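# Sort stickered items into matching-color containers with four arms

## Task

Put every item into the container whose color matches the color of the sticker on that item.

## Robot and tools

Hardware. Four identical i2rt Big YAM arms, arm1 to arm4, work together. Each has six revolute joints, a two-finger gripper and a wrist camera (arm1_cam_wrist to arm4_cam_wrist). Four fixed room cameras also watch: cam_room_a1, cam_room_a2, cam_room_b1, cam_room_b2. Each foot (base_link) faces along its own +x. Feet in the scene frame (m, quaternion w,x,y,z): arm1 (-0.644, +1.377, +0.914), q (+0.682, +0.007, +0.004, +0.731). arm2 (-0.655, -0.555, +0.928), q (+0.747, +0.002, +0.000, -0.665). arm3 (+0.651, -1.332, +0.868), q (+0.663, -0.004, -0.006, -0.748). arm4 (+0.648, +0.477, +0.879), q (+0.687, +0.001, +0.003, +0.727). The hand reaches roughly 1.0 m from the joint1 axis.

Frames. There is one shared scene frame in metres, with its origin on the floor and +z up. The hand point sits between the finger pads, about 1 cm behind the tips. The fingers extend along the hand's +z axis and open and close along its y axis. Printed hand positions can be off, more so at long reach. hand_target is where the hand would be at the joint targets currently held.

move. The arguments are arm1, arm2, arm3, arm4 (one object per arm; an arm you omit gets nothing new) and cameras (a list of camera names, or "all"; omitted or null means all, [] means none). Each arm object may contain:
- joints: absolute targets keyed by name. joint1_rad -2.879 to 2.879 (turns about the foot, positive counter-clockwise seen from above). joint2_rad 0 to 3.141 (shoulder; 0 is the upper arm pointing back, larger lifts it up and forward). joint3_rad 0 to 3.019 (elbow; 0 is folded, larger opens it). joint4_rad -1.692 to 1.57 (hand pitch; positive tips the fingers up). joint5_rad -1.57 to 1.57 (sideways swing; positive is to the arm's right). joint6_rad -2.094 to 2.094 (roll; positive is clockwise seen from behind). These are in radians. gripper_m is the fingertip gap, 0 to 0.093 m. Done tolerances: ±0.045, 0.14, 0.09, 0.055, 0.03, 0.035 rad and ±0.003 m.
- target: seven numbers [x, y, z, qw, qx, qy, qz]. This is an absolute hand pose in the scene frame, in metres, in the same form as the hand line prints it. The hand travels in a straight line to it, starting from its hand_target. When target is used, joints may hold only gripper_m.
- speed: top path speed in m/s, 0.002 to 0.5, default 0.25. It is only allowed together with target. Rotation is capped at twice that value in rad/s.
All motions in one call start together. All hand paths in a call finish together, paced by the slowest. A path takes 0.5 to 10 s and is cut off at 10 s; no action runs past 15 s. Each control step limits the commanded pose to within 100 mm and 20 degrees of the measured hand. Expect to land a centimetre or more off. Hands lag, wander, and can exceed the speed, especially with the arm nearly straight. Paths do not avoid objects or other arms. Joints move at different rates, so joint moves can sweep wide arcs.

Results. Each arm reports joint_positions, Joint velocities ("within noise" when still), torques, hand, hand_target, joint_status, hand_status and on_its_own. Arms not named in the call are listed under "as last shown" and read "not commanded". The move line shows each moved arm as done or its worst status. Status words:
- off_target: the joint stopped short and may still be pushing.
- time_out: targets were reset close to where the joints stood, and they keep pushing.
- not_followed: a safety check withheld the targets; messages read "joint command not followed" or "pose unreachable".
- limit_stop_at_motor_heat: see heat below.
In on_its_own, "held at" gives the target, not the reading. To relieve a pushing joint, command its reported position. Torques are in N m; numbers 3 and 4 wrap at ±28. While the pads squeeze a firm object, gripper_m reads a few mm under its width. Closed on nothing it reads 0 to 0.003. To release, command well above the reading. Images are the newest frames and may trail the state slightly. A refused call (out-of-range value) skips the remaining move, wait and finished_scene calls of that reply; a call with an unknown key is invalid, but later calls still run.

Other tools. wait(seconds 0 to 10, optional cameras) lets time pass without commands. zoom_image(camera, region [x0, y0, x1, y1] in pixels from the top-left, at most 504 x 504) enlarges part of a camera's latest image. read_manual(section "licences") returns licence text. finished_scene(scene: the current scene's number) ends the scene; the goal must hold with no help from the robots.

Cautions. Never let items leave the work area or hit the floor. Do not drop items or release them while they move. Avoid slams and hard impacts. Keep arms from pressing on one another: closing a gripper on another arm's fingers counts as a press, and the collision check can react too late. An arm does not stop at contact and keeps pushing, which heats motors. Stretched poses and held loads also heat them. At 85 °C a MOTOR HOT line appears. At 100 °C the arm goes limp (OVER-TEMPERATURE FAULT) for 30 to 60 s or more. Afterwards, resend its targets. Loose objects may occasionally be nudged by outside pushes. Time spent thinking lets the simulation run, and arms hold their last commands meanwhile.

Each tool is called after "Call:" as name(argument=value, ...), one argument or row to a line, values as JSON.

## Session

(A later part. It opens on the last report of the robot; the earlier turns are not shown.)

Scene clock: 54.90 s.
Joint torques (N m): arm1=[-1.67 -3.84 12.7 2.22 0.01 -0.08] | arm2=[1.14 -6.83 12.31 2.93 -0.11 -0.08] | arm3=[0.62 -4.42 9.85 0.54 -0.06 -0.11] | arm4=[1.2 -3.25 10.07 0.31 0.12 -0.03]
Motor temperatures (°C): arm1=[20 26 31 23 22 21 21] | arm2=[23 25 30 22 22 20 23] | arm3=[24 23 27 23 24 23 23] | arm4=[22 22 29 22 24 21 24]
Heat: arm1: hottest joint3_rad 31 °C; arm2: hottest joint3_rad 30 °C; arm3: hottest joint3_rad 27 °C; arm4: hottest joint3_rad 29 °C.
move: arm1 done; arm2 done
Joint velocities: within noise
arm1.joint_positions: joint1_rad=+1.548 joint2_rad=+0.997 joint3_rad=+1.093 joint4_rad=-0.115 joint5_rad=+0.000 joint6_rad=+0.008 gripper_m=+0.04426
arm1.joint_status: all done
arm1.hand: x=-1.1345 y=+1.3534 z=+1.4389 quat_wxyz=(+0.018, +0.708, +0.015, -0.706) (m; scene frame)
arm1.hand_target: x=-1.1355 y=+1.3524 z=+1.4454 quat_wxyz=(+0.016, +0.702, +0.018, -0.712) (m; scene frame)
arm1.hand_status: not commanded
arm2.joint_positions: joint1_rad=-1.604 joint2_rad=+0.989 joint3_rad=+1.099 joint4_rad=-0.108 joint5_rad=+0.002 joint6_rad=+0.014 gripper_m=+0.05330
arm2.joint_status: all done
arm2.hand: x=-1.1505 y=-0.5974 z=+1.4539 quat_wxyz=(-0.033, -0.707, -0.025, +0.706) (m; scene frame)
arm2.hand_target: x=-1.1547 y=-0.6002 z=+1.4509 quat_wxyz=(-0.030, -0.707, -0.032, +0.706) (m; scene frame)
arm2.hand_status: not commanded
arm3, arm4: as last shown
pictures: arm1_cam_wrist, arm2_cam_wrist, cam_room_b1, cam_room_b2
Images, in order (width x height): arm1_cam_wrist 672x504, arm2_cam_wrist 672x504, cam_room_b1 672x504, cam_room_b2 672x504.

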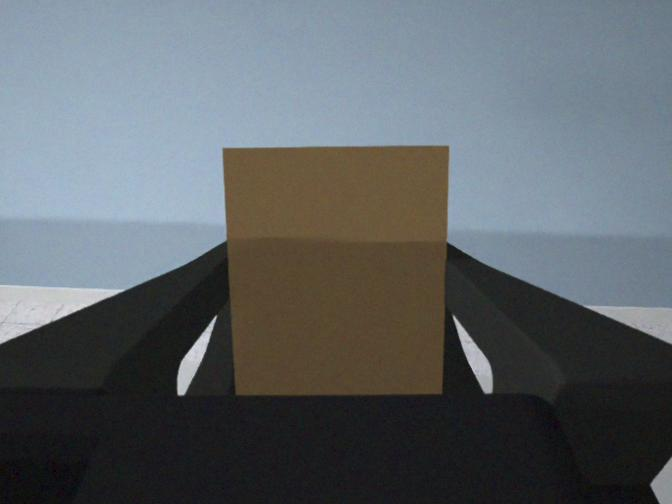

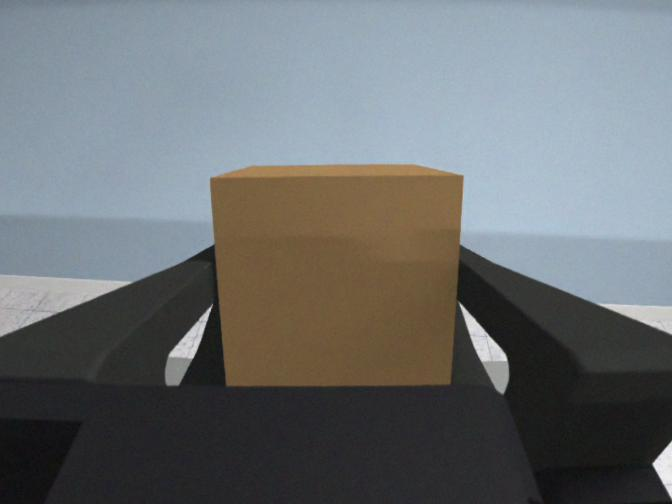

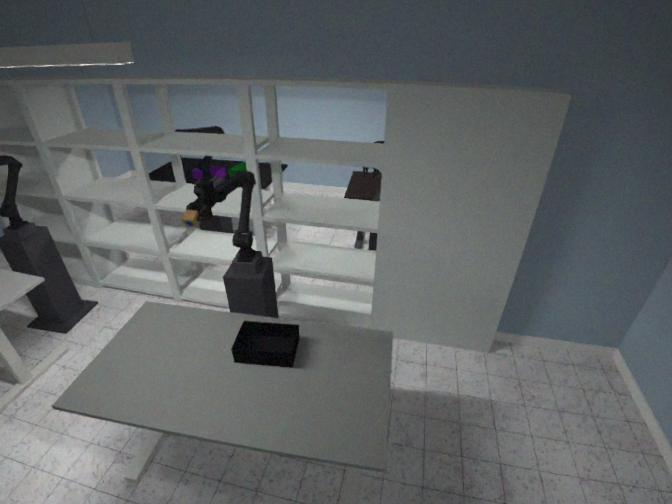

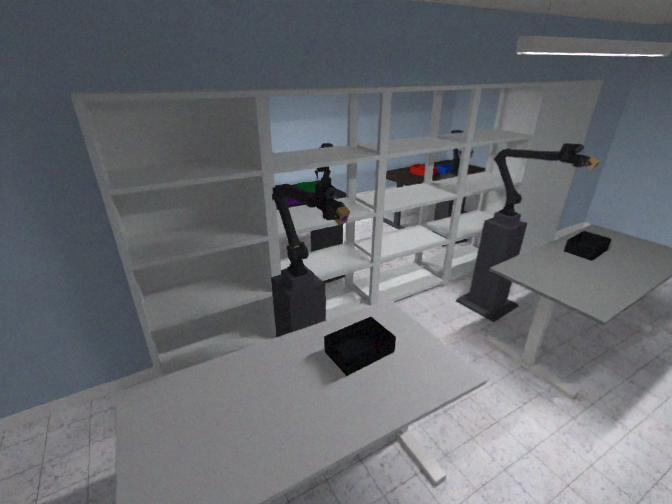

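Call:
move(
  arm1={"joints": {"joint1_rad": -2.25, "joint2_rad": 0.822, "joint3_rad": 0.796, "joint4_rad": -1.108, "joint5_rad": 0, "joint6_rad": 0}},
  arm2={"joints": {"joint1_rad": 0.917, "joint2_rad": 0.822, "joint3_rad": 0.796, "joint4_rad": -1.108, "joint5_rad": 0, "joint6_rad": 0}},
  arm3={"joints": {"joint1_rad": 1.45, "joint2_rad": 0.833, "joint3_rad": 0.960, "joint4_rad": -1.262, "joint5_rad": 0, "joint6_rad": 0}},
  cameras=["arm1_cam_wrist", "arm2_cam_wrist"],
)

Call:
move(
  arm1={"target": [0.0043, 0.9254, 1.10, -0.2187, -0.2918, -0.9286, 0.0687], "speed": 0.3},
  arm2={"target": [-0.002, -0.9435, 1.09, -0.1922, -0.2603, -0.9447, 0.0530], "speed": 0.3},
  arm3={"joints": {"joint2_rad": 1.359, "joint3_rad": 1.089, "joint4_rad": -0.777}},
  cameras=["arm1_cam_wrist", "arm2_cam_wrist", "arm3_cam_wrist"],
)

Call:
move(
  arm1={"target": [0.0043, 0.920, 1.02, -0.2187, -0.2918, -0.9286, 0.0687], "speed": 0.15},
  arm2={"target": [-0.002, -0.9435, 1.025, -0.1922, -0.2603, -0.9447, 0.0530], "speed": 0.15},
  arm3={"joints": {"joint1_rad": -1.987, "joint2_rad": 0.833, "joint3_rad": 0.960, "joint4_rad": -1.262, "joint5_rad": 0, "joint6_rad": 0}},
  cameras=["arm1_cam_wrist", "arm2_cam_wrist"],
)

Call:
move(
  arm1={"target": [0.0043, 0.920, 0.988, -0.2187, -0.2918, -0.9286, 0.0687], "speed": 0.1},
  arm2={"target": [-0.002, -0.9435, 0.996, -0.1922, -0.2603, -0.9447, 0.0530], "speed": 0.1},
  cameras=["arm1_cam_wrist", "arm2_cam_wrist"],
)

Scene clock: 76.53 s.
Joint torques (N m): arm1=[-1.67 -1.9 12.85 0.68 -0.03 -0.03] | arm2=[1.03 -4.48 11.69 1.16 0.12 -0.06] | arm3=[1.73 -4.19 9.85 0.54 0.11 -0.1] | arm4=[1.26 -2.84 10.03 0.38 0.12 -0.1]
Motor temperatures (°C): arm1=[20 25 34 23 21 21 22] | arm2=[23 25 32 22 22 20 24] | arm3=[24 23 27 23 24 23 23] | arm4=[22 22 30 22 24 21 24]
Heat: arm1: hottest joint3_rad 34 °C; arm2: hottest joint3_rad 32 °C; arm3: hottest joint3_rad 27 °C; arm4: hottest joint3_rad 30 °C.
move: arm1 done; arm2 done; arm3 done
Joint velocities: within noise
arm1.joint_positions: joint1_rad=-2.245 joint2_rad=+0.827 joint3_rad=+0.779 joint4_rad=-1.099 joint5_rad=+0.002 joint6_rad=+0.005 gripper_m=+0.04431
arm1.joint_status: all done
arm1.hand: x=-0.3960 y=+1.2065 z=+1.1225 quat_wxyz=(-0.193, -0.294, -0.934, +0.064) (m; scene frame)
arm1.hand_target: x=-0.3951 y=+1.2045 z=+1.1313 quat_wxyz=(-0.199, -0.293, -0.933, +0.066) (m; scene frame)
arm1.hand_status: not commanded
arm2.joint_positions: joint1_rad=+0.914 joint2_rad=+0.823 joint3_rad=+0.793 joint4_rad=-1.097 joint5_rad=-0.003 joint6_rad=+0.013 gripper_m=+0.05327
arm2.joint_status: all done
arm2.hand: x=-0.3967 y=-0.7109 z=+1.1493 quat_wxyz=(-0.214, -0.266, -0.938, +0.054) (m; scene frame)
arm2.hand_target: x=-0.3983 y=-0.7096 z=+1.1497 quat_wxyz=(-0.209, -0.259, -0.941, +0.056) (m; scene frame)
arm2.hand_status: not commanded
arm3.joint_positions: joint1_rad=+1.441 joint2_rad=+0.838 joint3_rad=+0.956 joint4_rad=-1.255 joint5_rad=-0.002 joint6_rad=+0.005 gripper_m=+0.09402
arm3.joint_status: all done
arm3.hand: x=+0.9429 y=-1.4028 z=+1.1485 quat_wxyz=(-0.216, -0.123, -0.968, +0.032) (m; scene frame)
arm3.hand_target: x=+0.9418 y=-1.3999 z=+1.1507 quat_wxyz=(-0.216, -0.116, -0.969, +0.033) (m; scene frame)
arm3.hand_status: not commanded
arm4: as last shown
pictures: arm1_cam_wrist, arm2_cam_wrist
Images, in order (width x height): arm1_cam_wrist 672x504, arm2_cam_wrist 672x504.

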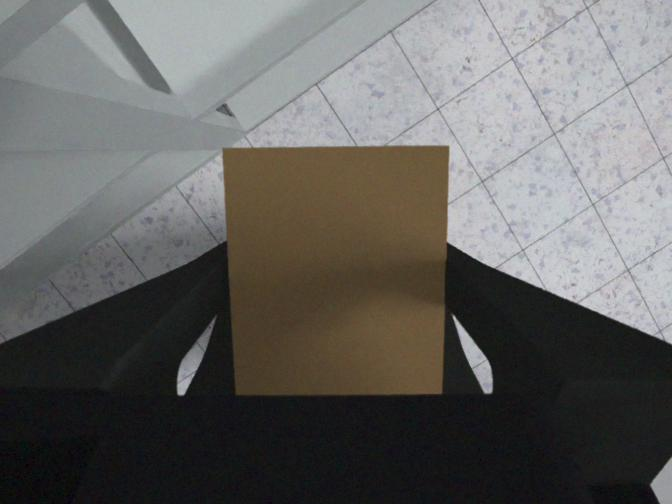

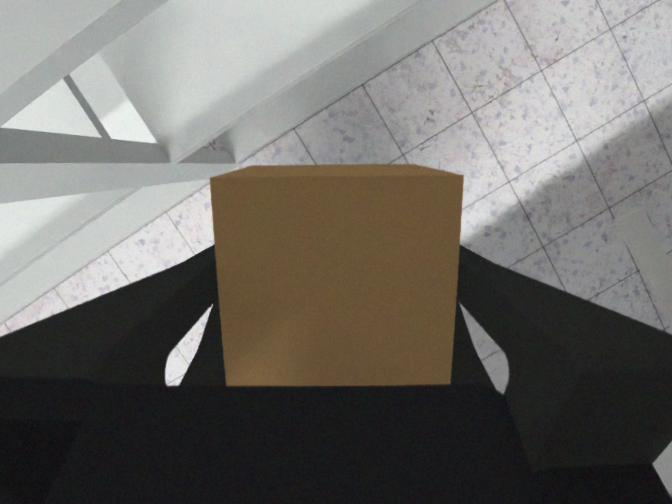

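Scene clock: 79.13 s.
Joint torques (N m): arm1=[-2.49 -19.55 17.36 0.95 -0.02 0] | arm2=[1.26 -22.71 16.8 0.94 0.15 -0.03] | arm3=[1.79 -13.33 11.47 1.55 0.11 -0.1] | arm4=[0.79 -3.55 10.09 0.25 0.12 -0.05]
Motor temperatures (°C): arm1=[20 25 34 23 21 21 22] | arm2=[23 25 33 22 22 20 24] | arm3=[24 23 27 23 24 23 23] | arm4=[22 22 30 22 24 21 24]
Heat: arm1: hottest joint3_rad 34 °C; arm2: hottest joint3_rad 33 °C; arm3: hottest joint3_rad 27 °C; arm4: hottest joint3_rad 30 °C.
move: arm1 off_target; arm2 off_target; arm3 done
Joint velocities: within noise
arm1.joint_positions: joint1_rad=-2.245 joint2_rad=+2.163 joint3_rad=+2.122 joint4_rad=-1.109 joint5_rad=-0.005 joint6_rad=+0.005 gripper_m=+0.04430
arm1.joint_status: not commanded
arm1.hand: x=-0.0066 y=+0.9380 z=+1.0696 quat_wxyz=(-0.192, -0.293, -0.934, +0.060) (m; scene frame)
arm1.hand_target: x=+0.0025 y=+0.9265 z=+1.1002 quat_wxyz=(-0.219, -0.292, -0.928, +0.069) (m; scene frame)
arm1.hand_status: off_target (0.035 m and 3.2 deg from the pose sent, 0.490 m and 3.1 deg at the start)
arm2.joint_positions: joint1_rad=+0.914 joint2_rad=+2.110 joint3_rad=+1.996 joint4_rad=-1.084 joint5_rad=+0.002 joint6_rad=+0.013 gripper_m=+0.05327
arm2.joint_status: not commanded
arm2.hand: x=-0.0177 y=-0.9383 z=+1.0763 quat_wxyz=(-0.179, -0.268, -0.945, +0.047) (m; scene frame)
arm2.hand_target: x=-0.0031 y=-0.9429 z=+1.0902 quat_wxyz=(-0.193, -0.260, -0.944, +0.053) (m; scene frame)
arm2.hand_status: off_target (0.022 m and 1.9 deg from the pose sent, 0.462 m and 2.7 deg at the start)
arm3.joint_positions: joint1_rad=+1.441 joint2_rad=+1.370 joint3_rad=+1.061 joint4_rad=-0.792 joint5_rad=-0.002 joint6_rad=+0.005 gripper_m=+0.09402
arm3.joint_status: all done
arm3.hand: x=+1.1237 y=-1.4504 z=+1.0495 quat_wxyz=(-0.233, -0.122, -0.964, +0.034) (m; scene frame)
arm3.hand_target: x=+1.1358 y=-1.4488 z=+1.0699 quat_wxyz=(-0.258, -0.114, -0.959, +0.038) (m; scene frame)
arm3.hand_status: not commanded
arm4: as last shown
pictures: arm1_cam_wrist, arm2_cam_wrist, arm3_cam_wrist
Images, in order (width x height): arm1_cam_wrist 672x504, arm2_cam_wrist 672x504, arm3_cam_wrist 672x504.

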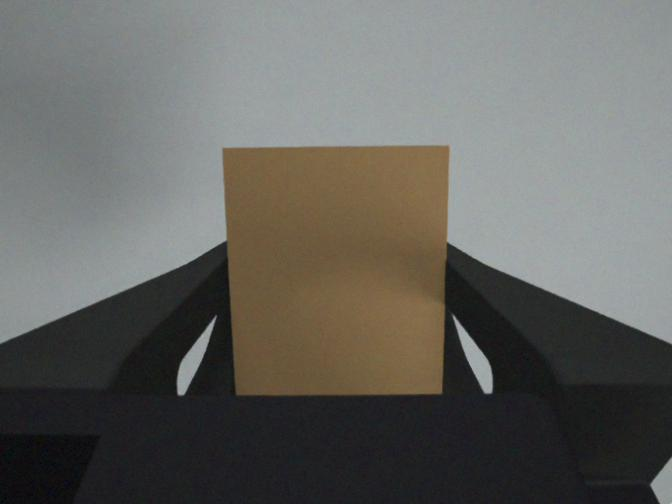

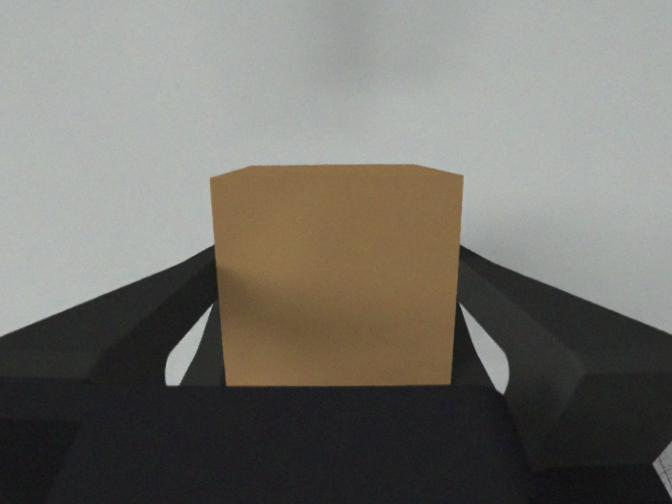

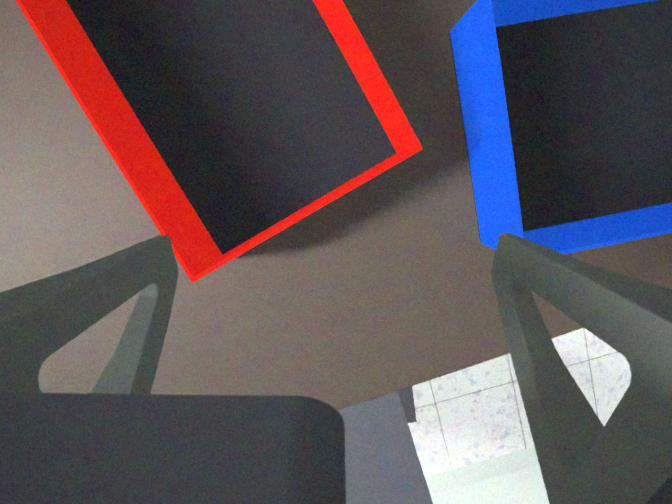

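Scene clock: 81.63 s.
Joint torques (N m): arm1=[-3.02 -20.42 12.08 1.78 -0.04 -0.05] | arm2=[1.14 -22.83 10.81 2.36 0.14 -0.04] | arm3=[0.56 -4.31 9.73 0.53 -0.08 -0.1] | arm4=[1.67 -2.84 10.04 0.43 0.09 -0.06]
Motor temperatures (°C): arm1=[20 25 34 23 21 21 22] | arm2=[23 25 32 22 22 20 24] | arm3=[24 23 28 23 24 23 23] | arm4=[22 22 31 22 24 21 24]
Heat: arm1: hottest joint3_rad 34 °C; arm2: hottest joint3_rad 32 °C; arm3: hottest joint3_rad 28 °C; arm4: hottest joint3_rad 31 °C.
move: arm1 off_target; arm2 off_target; arm3 done
Joint velocities: within noise
arm1.joint_positions: joint1_rad=-2.245 joint2_rad=+2.205 joint3_rad=+2.040 joint4_rad=-0.955 joint5_rad=-0.008 joint6_rad=+0.004 gripper_m=+0.04430
arm1.joint_status: not commanded
arm1.hand: x=+0.0038 y=+0.9309 z=+1.0140 quat_wxyz=(-0.207, -0.291, -0.932, +0.064) (m; scene frame)
arm1.hand_target: x=+0.0040 y=+0.9201 z=+1.0200 quat_wxyz=(-0.219, -0.292, -0.929, +0.069) (m; scene frame)
arm1.hand_status: off_target (0.012 m and 1.5 deg from the pose sent, 0.054 m and 3.2 deg at the start)
arm2.joint_positions: joint1_rad=+0.914 joint2_rad=+2.139 joint3_rad=+1.952 joint4_rad=-0.970 joint5_rad=+0.002 joint6_rad=+0.013 gripper_m=+0.05327
arm2.joint_status: not commanded
arm2.hand: x=-0.0063 y=-0.9450 z=+1.0451 quat_wxyz=(-0.198, -0.267, -0.942, +0.052) (m; scene frame)
arm2.hand_target: x=-0.0026 y=-0.9433 z=+1.0253 quat_wxyz=(-0.192, -0.260, -0.945, +0.053) (m; scene frame)
arm2.hand_status: off_target (0.021 m and 1.1 deg from the pose sent, 0.054 m and 1.9 deg at the start)
arm3.joint_positions: joint1_rad=-1.977 joint2_rad=+0.837 joint3_rad=+0.957 joint4_rad=-1.254 joint5_rad=+0.002 joint6_rad=+0.005 gripper_m=+0.09402
arm3.joint_status: all done
arm3.hand: x=+0.3902 y=-1.1751 z=+1.1453 quat_wxyz=(+0.051, -0.942, +0.258, +0.207) (m; scene frame)
arm3.hand_target: x=+0.3931 y=-1.1739 z=+1.1469 quat_wxyz=(+0.051, -0.942, +0.261, +0.206) (m; scene frame)
arm3.hand_status: not commanded
arm4: as last shown
pictures: arm1_cam_wrist, arm2_cam_wrist
Images, in order (width x height): arm1_cam_wrist 672x504, arm2_cam_wrist 672x504.

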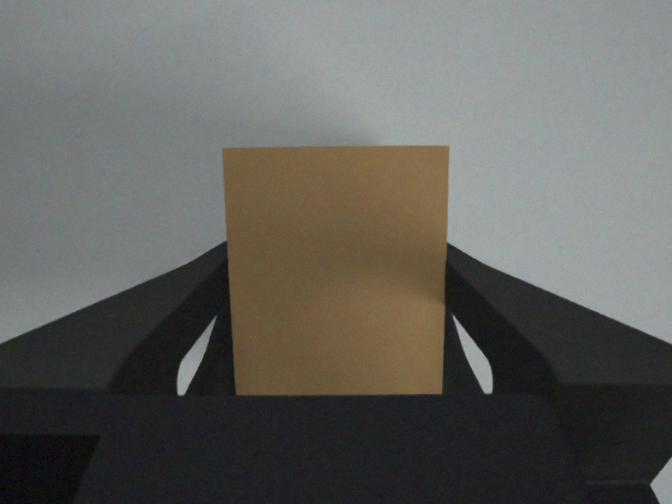

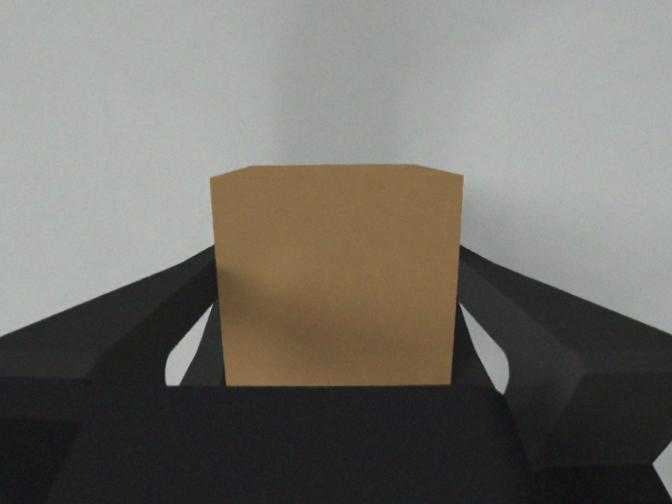

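Scene clock: 82.60 s.
Joint torques (N m): arm1=[-3.19 -18.9 10.5 1.84 -0.03 -0.06] | arm2=[1.08 -21.77 10.17 2.32 0.09 -0.04] | arm3=[0.73 -4.31 9.77 0.54 -0.07 -0.09] | arm4=[0.91 -2.84 10.06 0.34 0.11 -0.07]
Motor temperatures (°C): arm1=[20 25 34 23 21 21 22] | arm2=[23 25 32 22 22 20 24] | arm3=[24 23 28 23 24 23 23] | arm4=[22 22 31 22 24 21 24]
Heat: arm1: hottest joint3_rad 34 °C; arm2: hottest joint3_rad 32 °C; arm3: hottest joint3_rad 28 °C; arm4: hottest joint3_rad 31 °C.
move: arm1 off_target; arm2 off_target
Joint velocities: within noise
arm1.joint_positions: joint1_rad=-2.245 joint2_rad=+2.205 joint3_rad=+2.008 joint4_rad=-0.885 joint5_rad=-0.008 joint6_rad=+0.003 gripper_m=+0.04429
arm1.joint_status: not commanded
arm1.hand: x=+0.0087 y=+0.9275 z=+1.0060 quat_wxyz=(-0.225, -0.290, -0.928, +0.069) (m; scene frame)
arm1.hand_target: x=+0.0039 y=+0.9203 z=+0.9882 quat_wxyz=(-0.219, -0.292, -0.929, +0.069) (m; scene frame)
arm1.hand_status: off_target (0.020 m and 0.7 deg from the pose sent, 0.028 m and 1.5 deg at the start)
arm2.joint_positions: joint1_rad=+0.914 joint2_rad=+2.145 joint3_rad=+1.915 joint4_rad=-0.905 joint5_rad=+0.002 joint6_rad=+0.013 gripper_m=+0.05327
arm2.joint_status: not commanded
arm2.hand: x=-0.0035 y=-0.9467 z=+1.0292 quat_wxyz=(-0.208, -0.267, -0.939, +0.056) (m; scene frame)
arm2.hand_target: x=-0.0033 y=-0.9429 z=+0.9964 quat_wxyz=(-0.192, -0.260, -0.945, +0.053) (m; scene frame)
arm2.hand_status: off_target (0.033 m and 2.1 deg from the pose sent, 0.049 m and 1.1 deg at the start)
arm3: as last shown
arm4.joint_positions: joint1_rad=+0.904 joint2_rad=+0.821 joint3_rad=+0.912 joint4_rad=-1.223 joint5_rad=-0.001 joint6_rad=+0.012 gripper_m=+0.09402
arm4.joint_status: not commanded
arm4.hand: x=+0.4048 y=+0.6495 z=+1.1460 quat_wxyz=(-0.061, +0.929, -0.299, -0.210) (m; scene frame)
arm4.hand_target: x=+0.4038 y=+0.6498 z=+1.1504 quat_wxyz=(-0.063, +0.931, -0.293, -0.209) (m; scene frame)
arm4.hand_status: not commanded
pictures: arm1_cam_wrist, arm2_cam_wrist
Images, in order (width x height): arm1_cam_wrist 672x504, arm2_cam_wrist 672x504.

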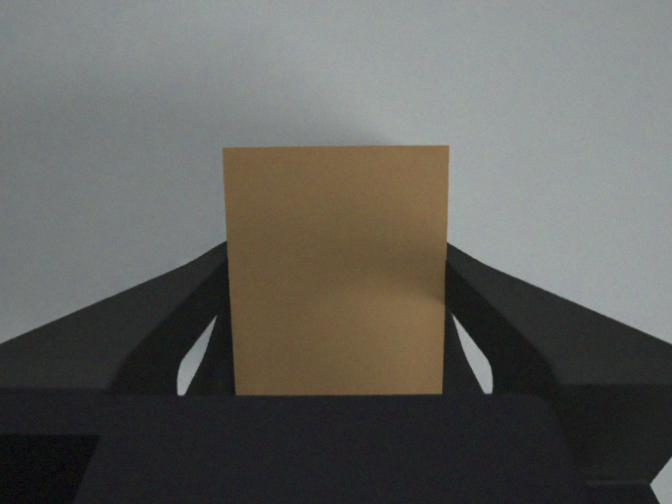

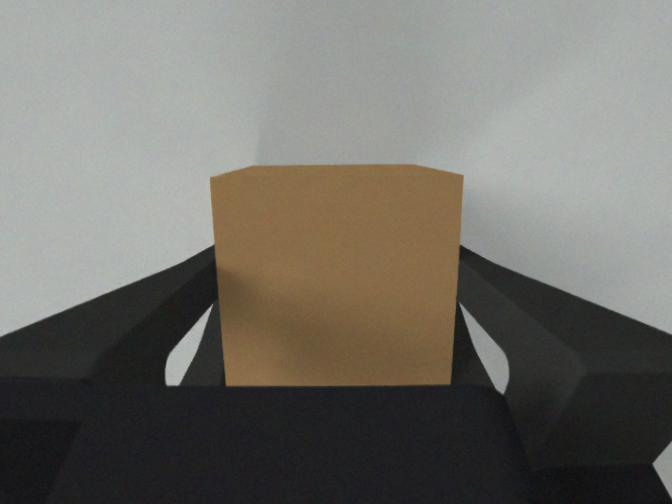

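Call:
move(
  arm1={"joints": {"gripper_m": 0.09}},
  arm2={"target": [-0.002, -0.9435, 0.988, -0.1922, -0.2603, -0.9447, 0.0530], "speed": 0.1},
  cameras=["arm1_cam_wrist", "arm2_cam_wrist"],
)

Call:
move(
  arm1={"target": [-0.357, 1.177, 1.13, -0.2064, -0.2927, -0.9314, 0.0649], "speed": 0.35},
  arm2={"joints": {"gripper_m": 0.09}},
  arm4={"target": [0.036, 0.930, 1.12, -0.0649, 0.9314, -0.2928, -0.2064], "speed": 0.35},
  cameras=["arm2_cam_wrist", "arm4_cam_wrist"],
)

Call:
move(
  arm2={"target": [-0.354, -0.734, 1.14, -0.1922, -0.2603, -0.9447, 0.0530], "speed": 0.35},
  arm3={"target": [0.027, -0.965, 1.14, -0.0581, 0.9419, -0.2604, -0.2086], "speed": 0.35},
  cameras=["arm3_cam_wrist", "arm4_cam_wrist"],
)

Scene clock: 92.03 s.
Joint torques (N m): arm1=[-2.73 -18.73 10.96 1.54 -0.04 -0.04] | arm2=[1.32 -21.3 9.5 2.45 0.08 -0.04] | arm3=[0.56 -4.31 9.74 0.49 -0.08 -0.09] | arm4=[0.97 -2.84 10.04 0.25 0.12 -0.07]
Motor temperatures (°C): arm1=[20 26 34 23 21 21 22] | arm2=[23 26 33 22 22 20 24] | arm3=[24 23 28 23 24 23 23] | arm4=[22 22 31 22 24 21 24]
Heat: arm1: hottest joint3_rad 34 °C; arm2: hottest joint3_rad 33 °C; arm3: hottest joint3_rad 28 °C; arm4: hottest joint3_rad 31 °C.
move: arm1 done; arm2 off_target
Joint velocities: within noise
arm1.joint_positions: joint1_rad=-2.252 joint2_rad=+2.205 joint3_rad=+2.002 joint4_rad=-0.882 joint5_rad=-0.008 joint6_rad=+0.004 gripper_m=+0.08996
arm1.joint_status: all done
arm1.hand: x=+0.0044 y=+0.9235 z=+1.0033 quat_wxyz=(-0.223, -0.293, -0.927, +0.069) (m; scene frame)
arm1.hand_target: x=+0.0039 y=+0.9204 z=+0.9882 quat_wxyz=(-0.219, -0.292, -0.929, +0.069) (m; scene frame)
arm1.hand_status: not commanded
arm2.joint_positions: joint1_rad=+0.914 joint2_rad=+2.145 joint3_rad=+1.911 joint4_rad=-0.891 joint5_rad=+0.003 joint6_rad=+0.013 gripper_m=+0.05327
arm2.joint_status: not commanded
arm2.hand: x=-0.0019 y=-0.9478 z=+1.0289 quat_wxyz=(-0.213, -0.266, -0.938, +0.057) (m; scene frame)
arm2.hand_target: x=-0.0037 y=-0.9427 z=+0.9888 quat_wxyz=(-0.192, -0.260, -0.945, +0.053) (m; scene frame)
arm2.hand_status: off_target (0.041 m and 2.7 deg from the pose sent, 0.041 m and 2.1 deg at the start)
arm3, arm4: as last shown
arm3.joint_positions: joint1_rad=-1.977 joint2_rad=+0.837 joint3_rad=+0.957 joint4_rad=-1.255 joint5_rad=+0.002 joint6_rad=+0.005 gripper_m=+0.09402
arm3.hand: x=+0.3903 y=-1.1752 z=+1.1453 quat_wxyz=(+0.051, -0.942, +0.258, +0.206) (m; scene frame)
pictures: arm1_cam_wrist, arm2_cam_wrist
Images, in order (width x height): arm1_cam_wrist 672x504, arm2_cam_wrist 672x504.

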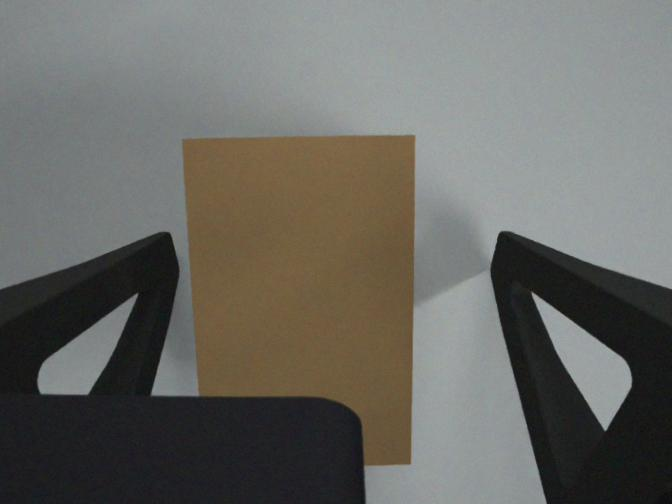

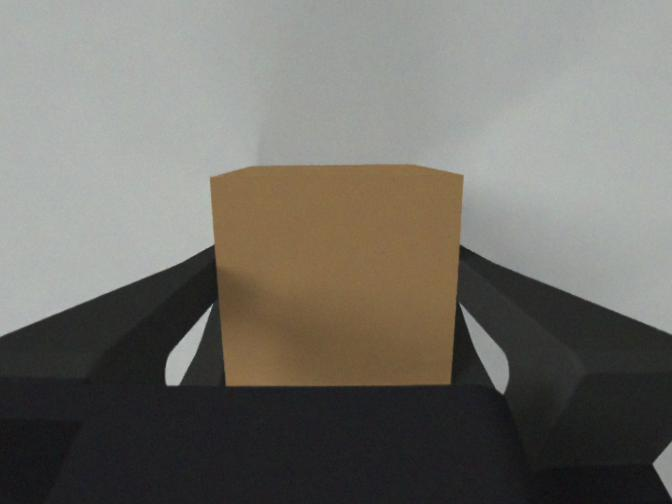

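Scene clock: 94.37 s.
Joint torques (N m): arm1=[-2.14 -1.61 11.51 0.73 0.05 -0.08] | arm2=[1.2 -21.71 9.98 2.32 0.08 -0.04] | arm3=[0.73 -4.42 9.74 0.49 -0.07 -0.09] | arm4=[0.5 -24.29 12.74 0.25 -0.06 -0.1]
Motor temperatures (°C): arm1=[20 26 33 23 21 21 22] | arm2=[23 26 32 22 22 20 24] | arm3=[24 23 28 23 24 23 23] | arm4=[22 22 32 22 24 21 24]
Heat: arm1: hottest joint3_rad 33 °C; arm2: hottest joint3_rad 32 °C; arm3: hottest joint3_rad 28 °C; arm4: hottest joint3_rad 32 °C.
move: arm1 done; arm2 done; arm4 off_target
Joint velocities: within noise
arm1.joint_positions: joint1_rad=-2.253 joint2_rad=+0.947 joint3_rad=+0.859 joint4_rad=-1.014 joint5_rad=-0.010 joint6_rad=+0.003 gripper_m=+0.08996
arm1.joint_status: not commanded
arm1.hand: x=-0.3554 y=+1.1779 z=+1.1338 quat_wxyz=(-0.216, -0.294, -0.929, +0.066) (m; scene frame)
arm1.hand_target: x=-0.3570 y=+1.1770 z=+1.1300 quat_wxyz=(-0.206, -0.293, -0.931, +0.065) (m; scene frame)
arm1.hand_status: done (0.004 m and 1.1 deg from the pose sent, 0.459 m and 2.0 deg at the start)
arm2.joint_positions: joint1_rad=+0.914 joint2_rad=+2.151 joint3_rad=+1.905 joint4_rad=-0.888 joint5_rad=+0.003 joint6_rad=+0.013 gripper_m=+0.08993
arm2.joint_status: all done
arm2.hand: x=-0.0031 y=-0.9470 z=+1.0222 quat_wxyz=(-0.209, -0.267, -0.939, +0.056) (m; scene frame)
arm2.hand_target: x=-0.0037 y=-0.9427 z=+0.9890 quat_wxyz=(-0.192, -0.260, -0.945, +0.053) (m; scene frame)
arm2.hand_status: not commanded
arm3: as last shown
arm4.joint_positions: joint1_rad=+0.886 joint2_rad=+2.102 joint3_rad=+2.184 joint4_rad=-1.240 joint5_rad=-0.002 joint6_rad=-0.013 gripper_m=+0.09402
arm4.joint_status: not commanded
arm4.hand: x=+0.0410 y=+0.9198 z=+1.1087 quat_wxyz=(-0.061, +0.933, -0.297, -0.196) (m; scene frame)
arm4.hand_target: x=+0.0366 y=+0.9295 z=+1.1199 quat_wxyz=(-0.065, +0.931, -0.293, -0.207) (m; scene frame)
arm4.hand_status: off_target (0.016 m and 1.3 deg from the pose sent, 0.464 m and 1.0 deg at the start)
pictures: arm2_cam_wrist, arm4_cam_wrist
Images, in order (width x height): arm2_cam_wrist 672x504, arm4_cam_wrist 672x504.

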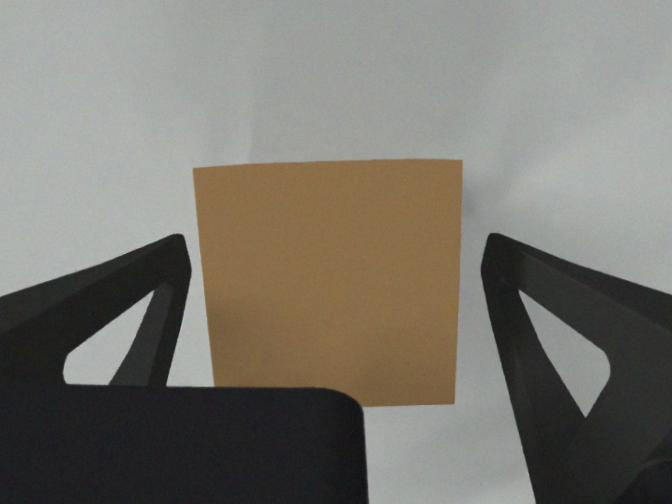

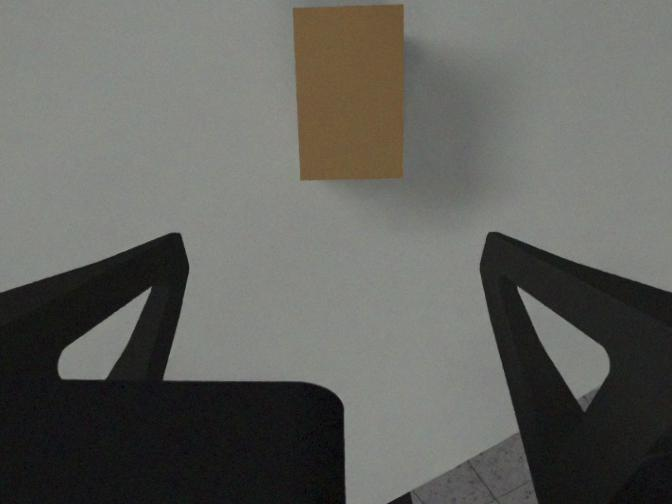

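Scene clock: 96.53 s.
Joint torques (N m): arm1=[-2.14 -1.44 11.41 0.8 0.05 -0.07] | arm2=[1.55 -5.48 10.26 1.07 0.09 0.07] | arm3=[1.85 -23.06 14.15 0.51 0.12 0.01] | arm4=[0.26 -24.23 12.78 0.35 -0.05 -0.1]
Motor temperatures (°C): arm1=[20 26 33 23 21 21 22] | arm2=[23 26 32 22 22 20 24] | arm3=[24 23 28 23 24 23 23] | arm4=[22 22 33 22 24 21 24]
Heat: arm1: hottest joint3_rad 33 °C; arm2: hottest joint3_rad 32 °C; arm3: hottest joint3_rad 28 °C; arm4: hottest joint3_rad 33 °C.
move: arm2 off_target; arm3 off_target
Joint velocities: within noise
arm1: as last shown
arm1.hand: x=-0.3554 y=+1.1779 z=+1.1338 quat_wxyz=(-0.215, -0.293, -0.929, +0.066) (m; scene frame)
arm2.joint_positions: joint1_rad=+0.916 joint2_rad=+0.986 joint3_rad=+0.890 joint4_rad=-1.031 joint5_rad=+0.005 joint6_rad=+0.006 gripper_m=+0.08993
arm2.joint_status: not commanded
arm2.hand: x=-0.3511 y=-0.7391 z=+1.1533 quat_wxyz=(-0.212, -0.263, -0.939, +0.058) (m; scene frame)
arm2.hand_target: x=-0.3543 y=-0.7340 z=+1.1402 quat_wxyz=(-0.192, -0.260, -0.945, +0.053) (m; scene frame)
arm2.hand_status: off_target (0.014 m and 2.5 deg from the pose sent, 0.427 m and 2.2 deg at the start)
arm3.joint_positions: joint1_rad=-1.977 joint2_rad=+1.979 joint3_rad=+2.058 joint4_rad=-1.249 joint5_rad=+0.016 joint6_rad=+0.005 gripper_m=+0.09402
arm3.joint_status: not commanded
arm3.hand: x=+0.0376 y=-0.9675 z=+1.1169 quat_wxyz=(+0.053, -0.945, +0.260, +0.188) (m; scene frame)
arm3.hand_target: x=+0.0280 y=-0.9655 z=+1.1399 quat_wxyz=(+0.058, -0.941, +0.260, +0.209) (m; scene frame)
arm3.hand_status: off_target (0.026 m and 2.4 deg from the pose sent, 0.420 m and 0.9 deg at the start)
arm4.joint_positions: joint1_rad=+0.886 joint2_rad=+2.102 joint3_rad=+2.184 joint4_rad=-1.241 joint5_rad=-0.002 joint6_rad=-0.013 gripper_m=+0.09402
arm4.joint_status: not commanded
arm4.hand: x=+0.0411 y=+0.9197 z=+1.1086 quat_wxyz=(-0.061, +0.933, -0.297, -0.196) (m; scene frame)
arm4.hand_target: x=+0.0367 y=+0.9295 z=+1.1199 quat_wxyz=(-0.065, +0.931, -0.293, -0.207) (m; scene frame)
arm4.hand_status: not commanded
pictures: arm3_cam_wrist, arm4_cam_wrist
Images, in order (width x height): arm3_cam_wrist 672x504, arm4_cam_wrist 672x504.

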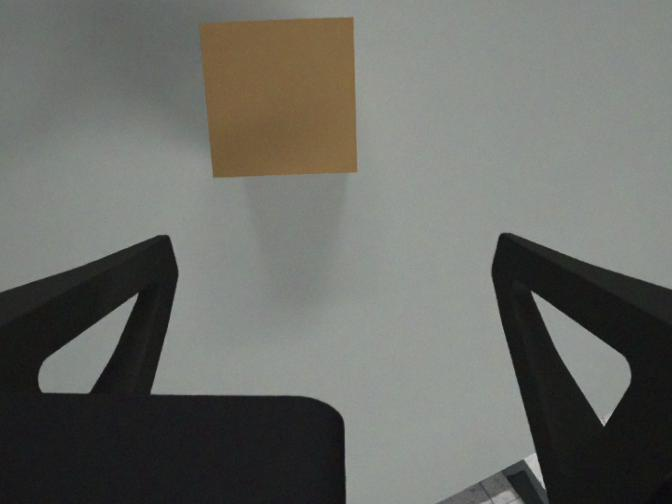

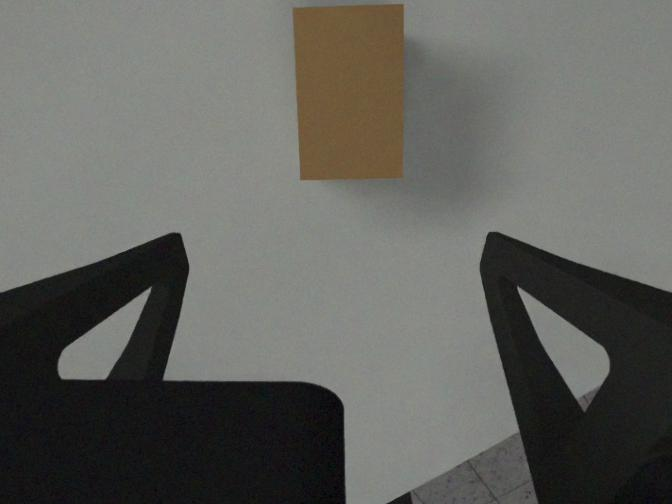

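Call:
move(
  arm3={"target": [-0.025, -0.9595, 1.042, -0.0581, 0.9419, -0.2604, -0.2086], "speed": 0.2},
  arm4={"target": [-0.0105, 0.9665, 1.021, -0.0649, 0.9314, -0.2928, -0.2064], "speed": 0.2},
  cameras=["arm3_cam_wrist", "arm4_cam_wrist"],
)

Scene clock: 118.93 s.
Joint torques (N m): arm1=[-1.79 -1.79 11.49 0.55 -0.01 -0.06] | arm2=[1.44 -5.54 10.28 1.09 0.09 0.07] | arm3=[2.32 -25.11 13.01 1.18 0.11 0.02] | arm4=[0.73 -25.17 12.52 0.81 -0.03 -0.1]
Motor temperatures (°C): arm1=[20 25 32 23 21 21 22] | arm2=[23 25 31 22 22 20 23] | arm3=[24 24 31 23 24 23 23] | arm4=[22 26 40 22 24 21 24]
Heat: arm1: hottest joint3_rad 32 °C; arm2: hottest joint3_rad 31 °C; arm3: hottest joint3_rad 31 °C; arm4: hottest joint3_rad 40 °C.
move: arm3 off_target; arm4 off_target
Joint velocities: within noise
arm1, arm2: as last shown
arm3.joint_positions: joint1_rad=-1.954 joint2_rad=+2.129 joint3_rad=+2.063 joint4_rad=-1.107 joint5_rad=+0.028 joint6_rad=+0.030 gripper_m=+0.09398
arm3.joint_status: not commanded
arm3.hand: x=-0.0088 y=-0.9595 z=+1.0252 quat_wxyz=(+0.053, -0.945, +0.263, +0.186) (m; scene frame)
arm3.hand_target: x=-0.0240 y=-0.9600 z=+1.0420 quat_wxyz=(+0.058, -0.941, +0.260, +0.208) (m; scene frame)
arm3.hand_status: off_target (0.023 m and 2.7 deg from the pose sent, 0.098 m and 2.4 deg at the start)
arm4.joint_positions: joint1_rad=+0.881 joint2_rad=+2.304 joint3_rad=+2.312 joint4_rad=-1.162 joint5_rad=-0.004 joint6_rad=-0.017 gripper_m=+0.09398
arm4.joint_status: not commanded
arm4.hand: x=-0.0021 y=+0.9554 z=+1.0250 quat_wxyz=(-0.062, +0.932, -0.297, -0.198) (m; scene frame)
arm4.hand_target: x=-0.0097 y=+0.9660 z=+1.0210 quat_wxyz=(-0.065, +0.931, -0.293, -0.207) (m; scene frame)
arm4.hand_status: off_target (0.014 m and 1.1 deg from the pose sent, 0.112 m and 1.4 deg at the start)
pictures: arm3_cam_wrist, arm4_cam_wrist
Images, in order (width x height): arm3_cam_wrist 672x504, arm4_cam_wrist 672x504.

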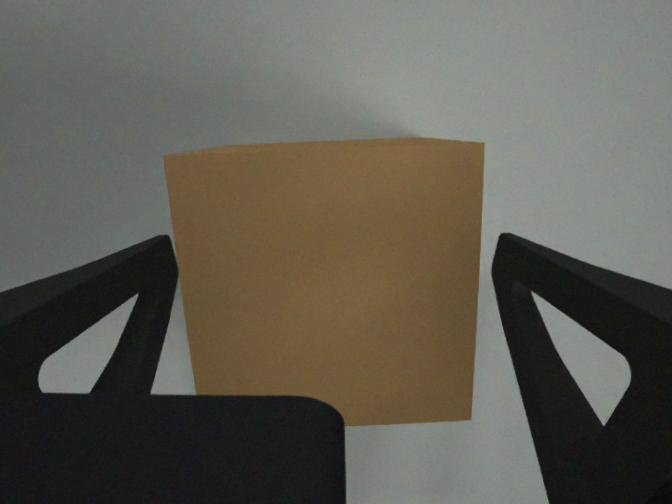

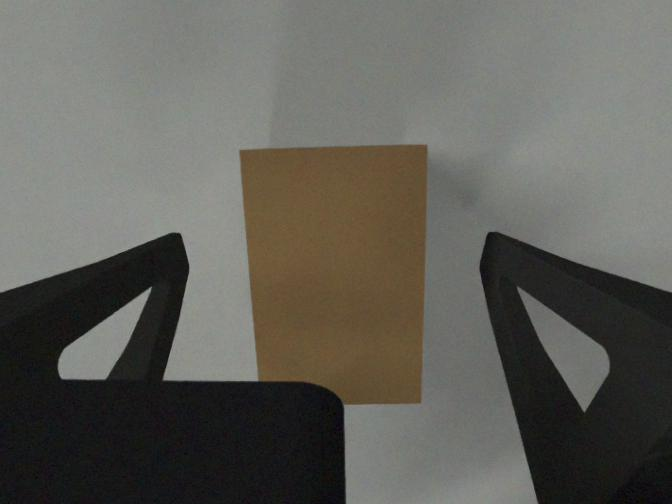

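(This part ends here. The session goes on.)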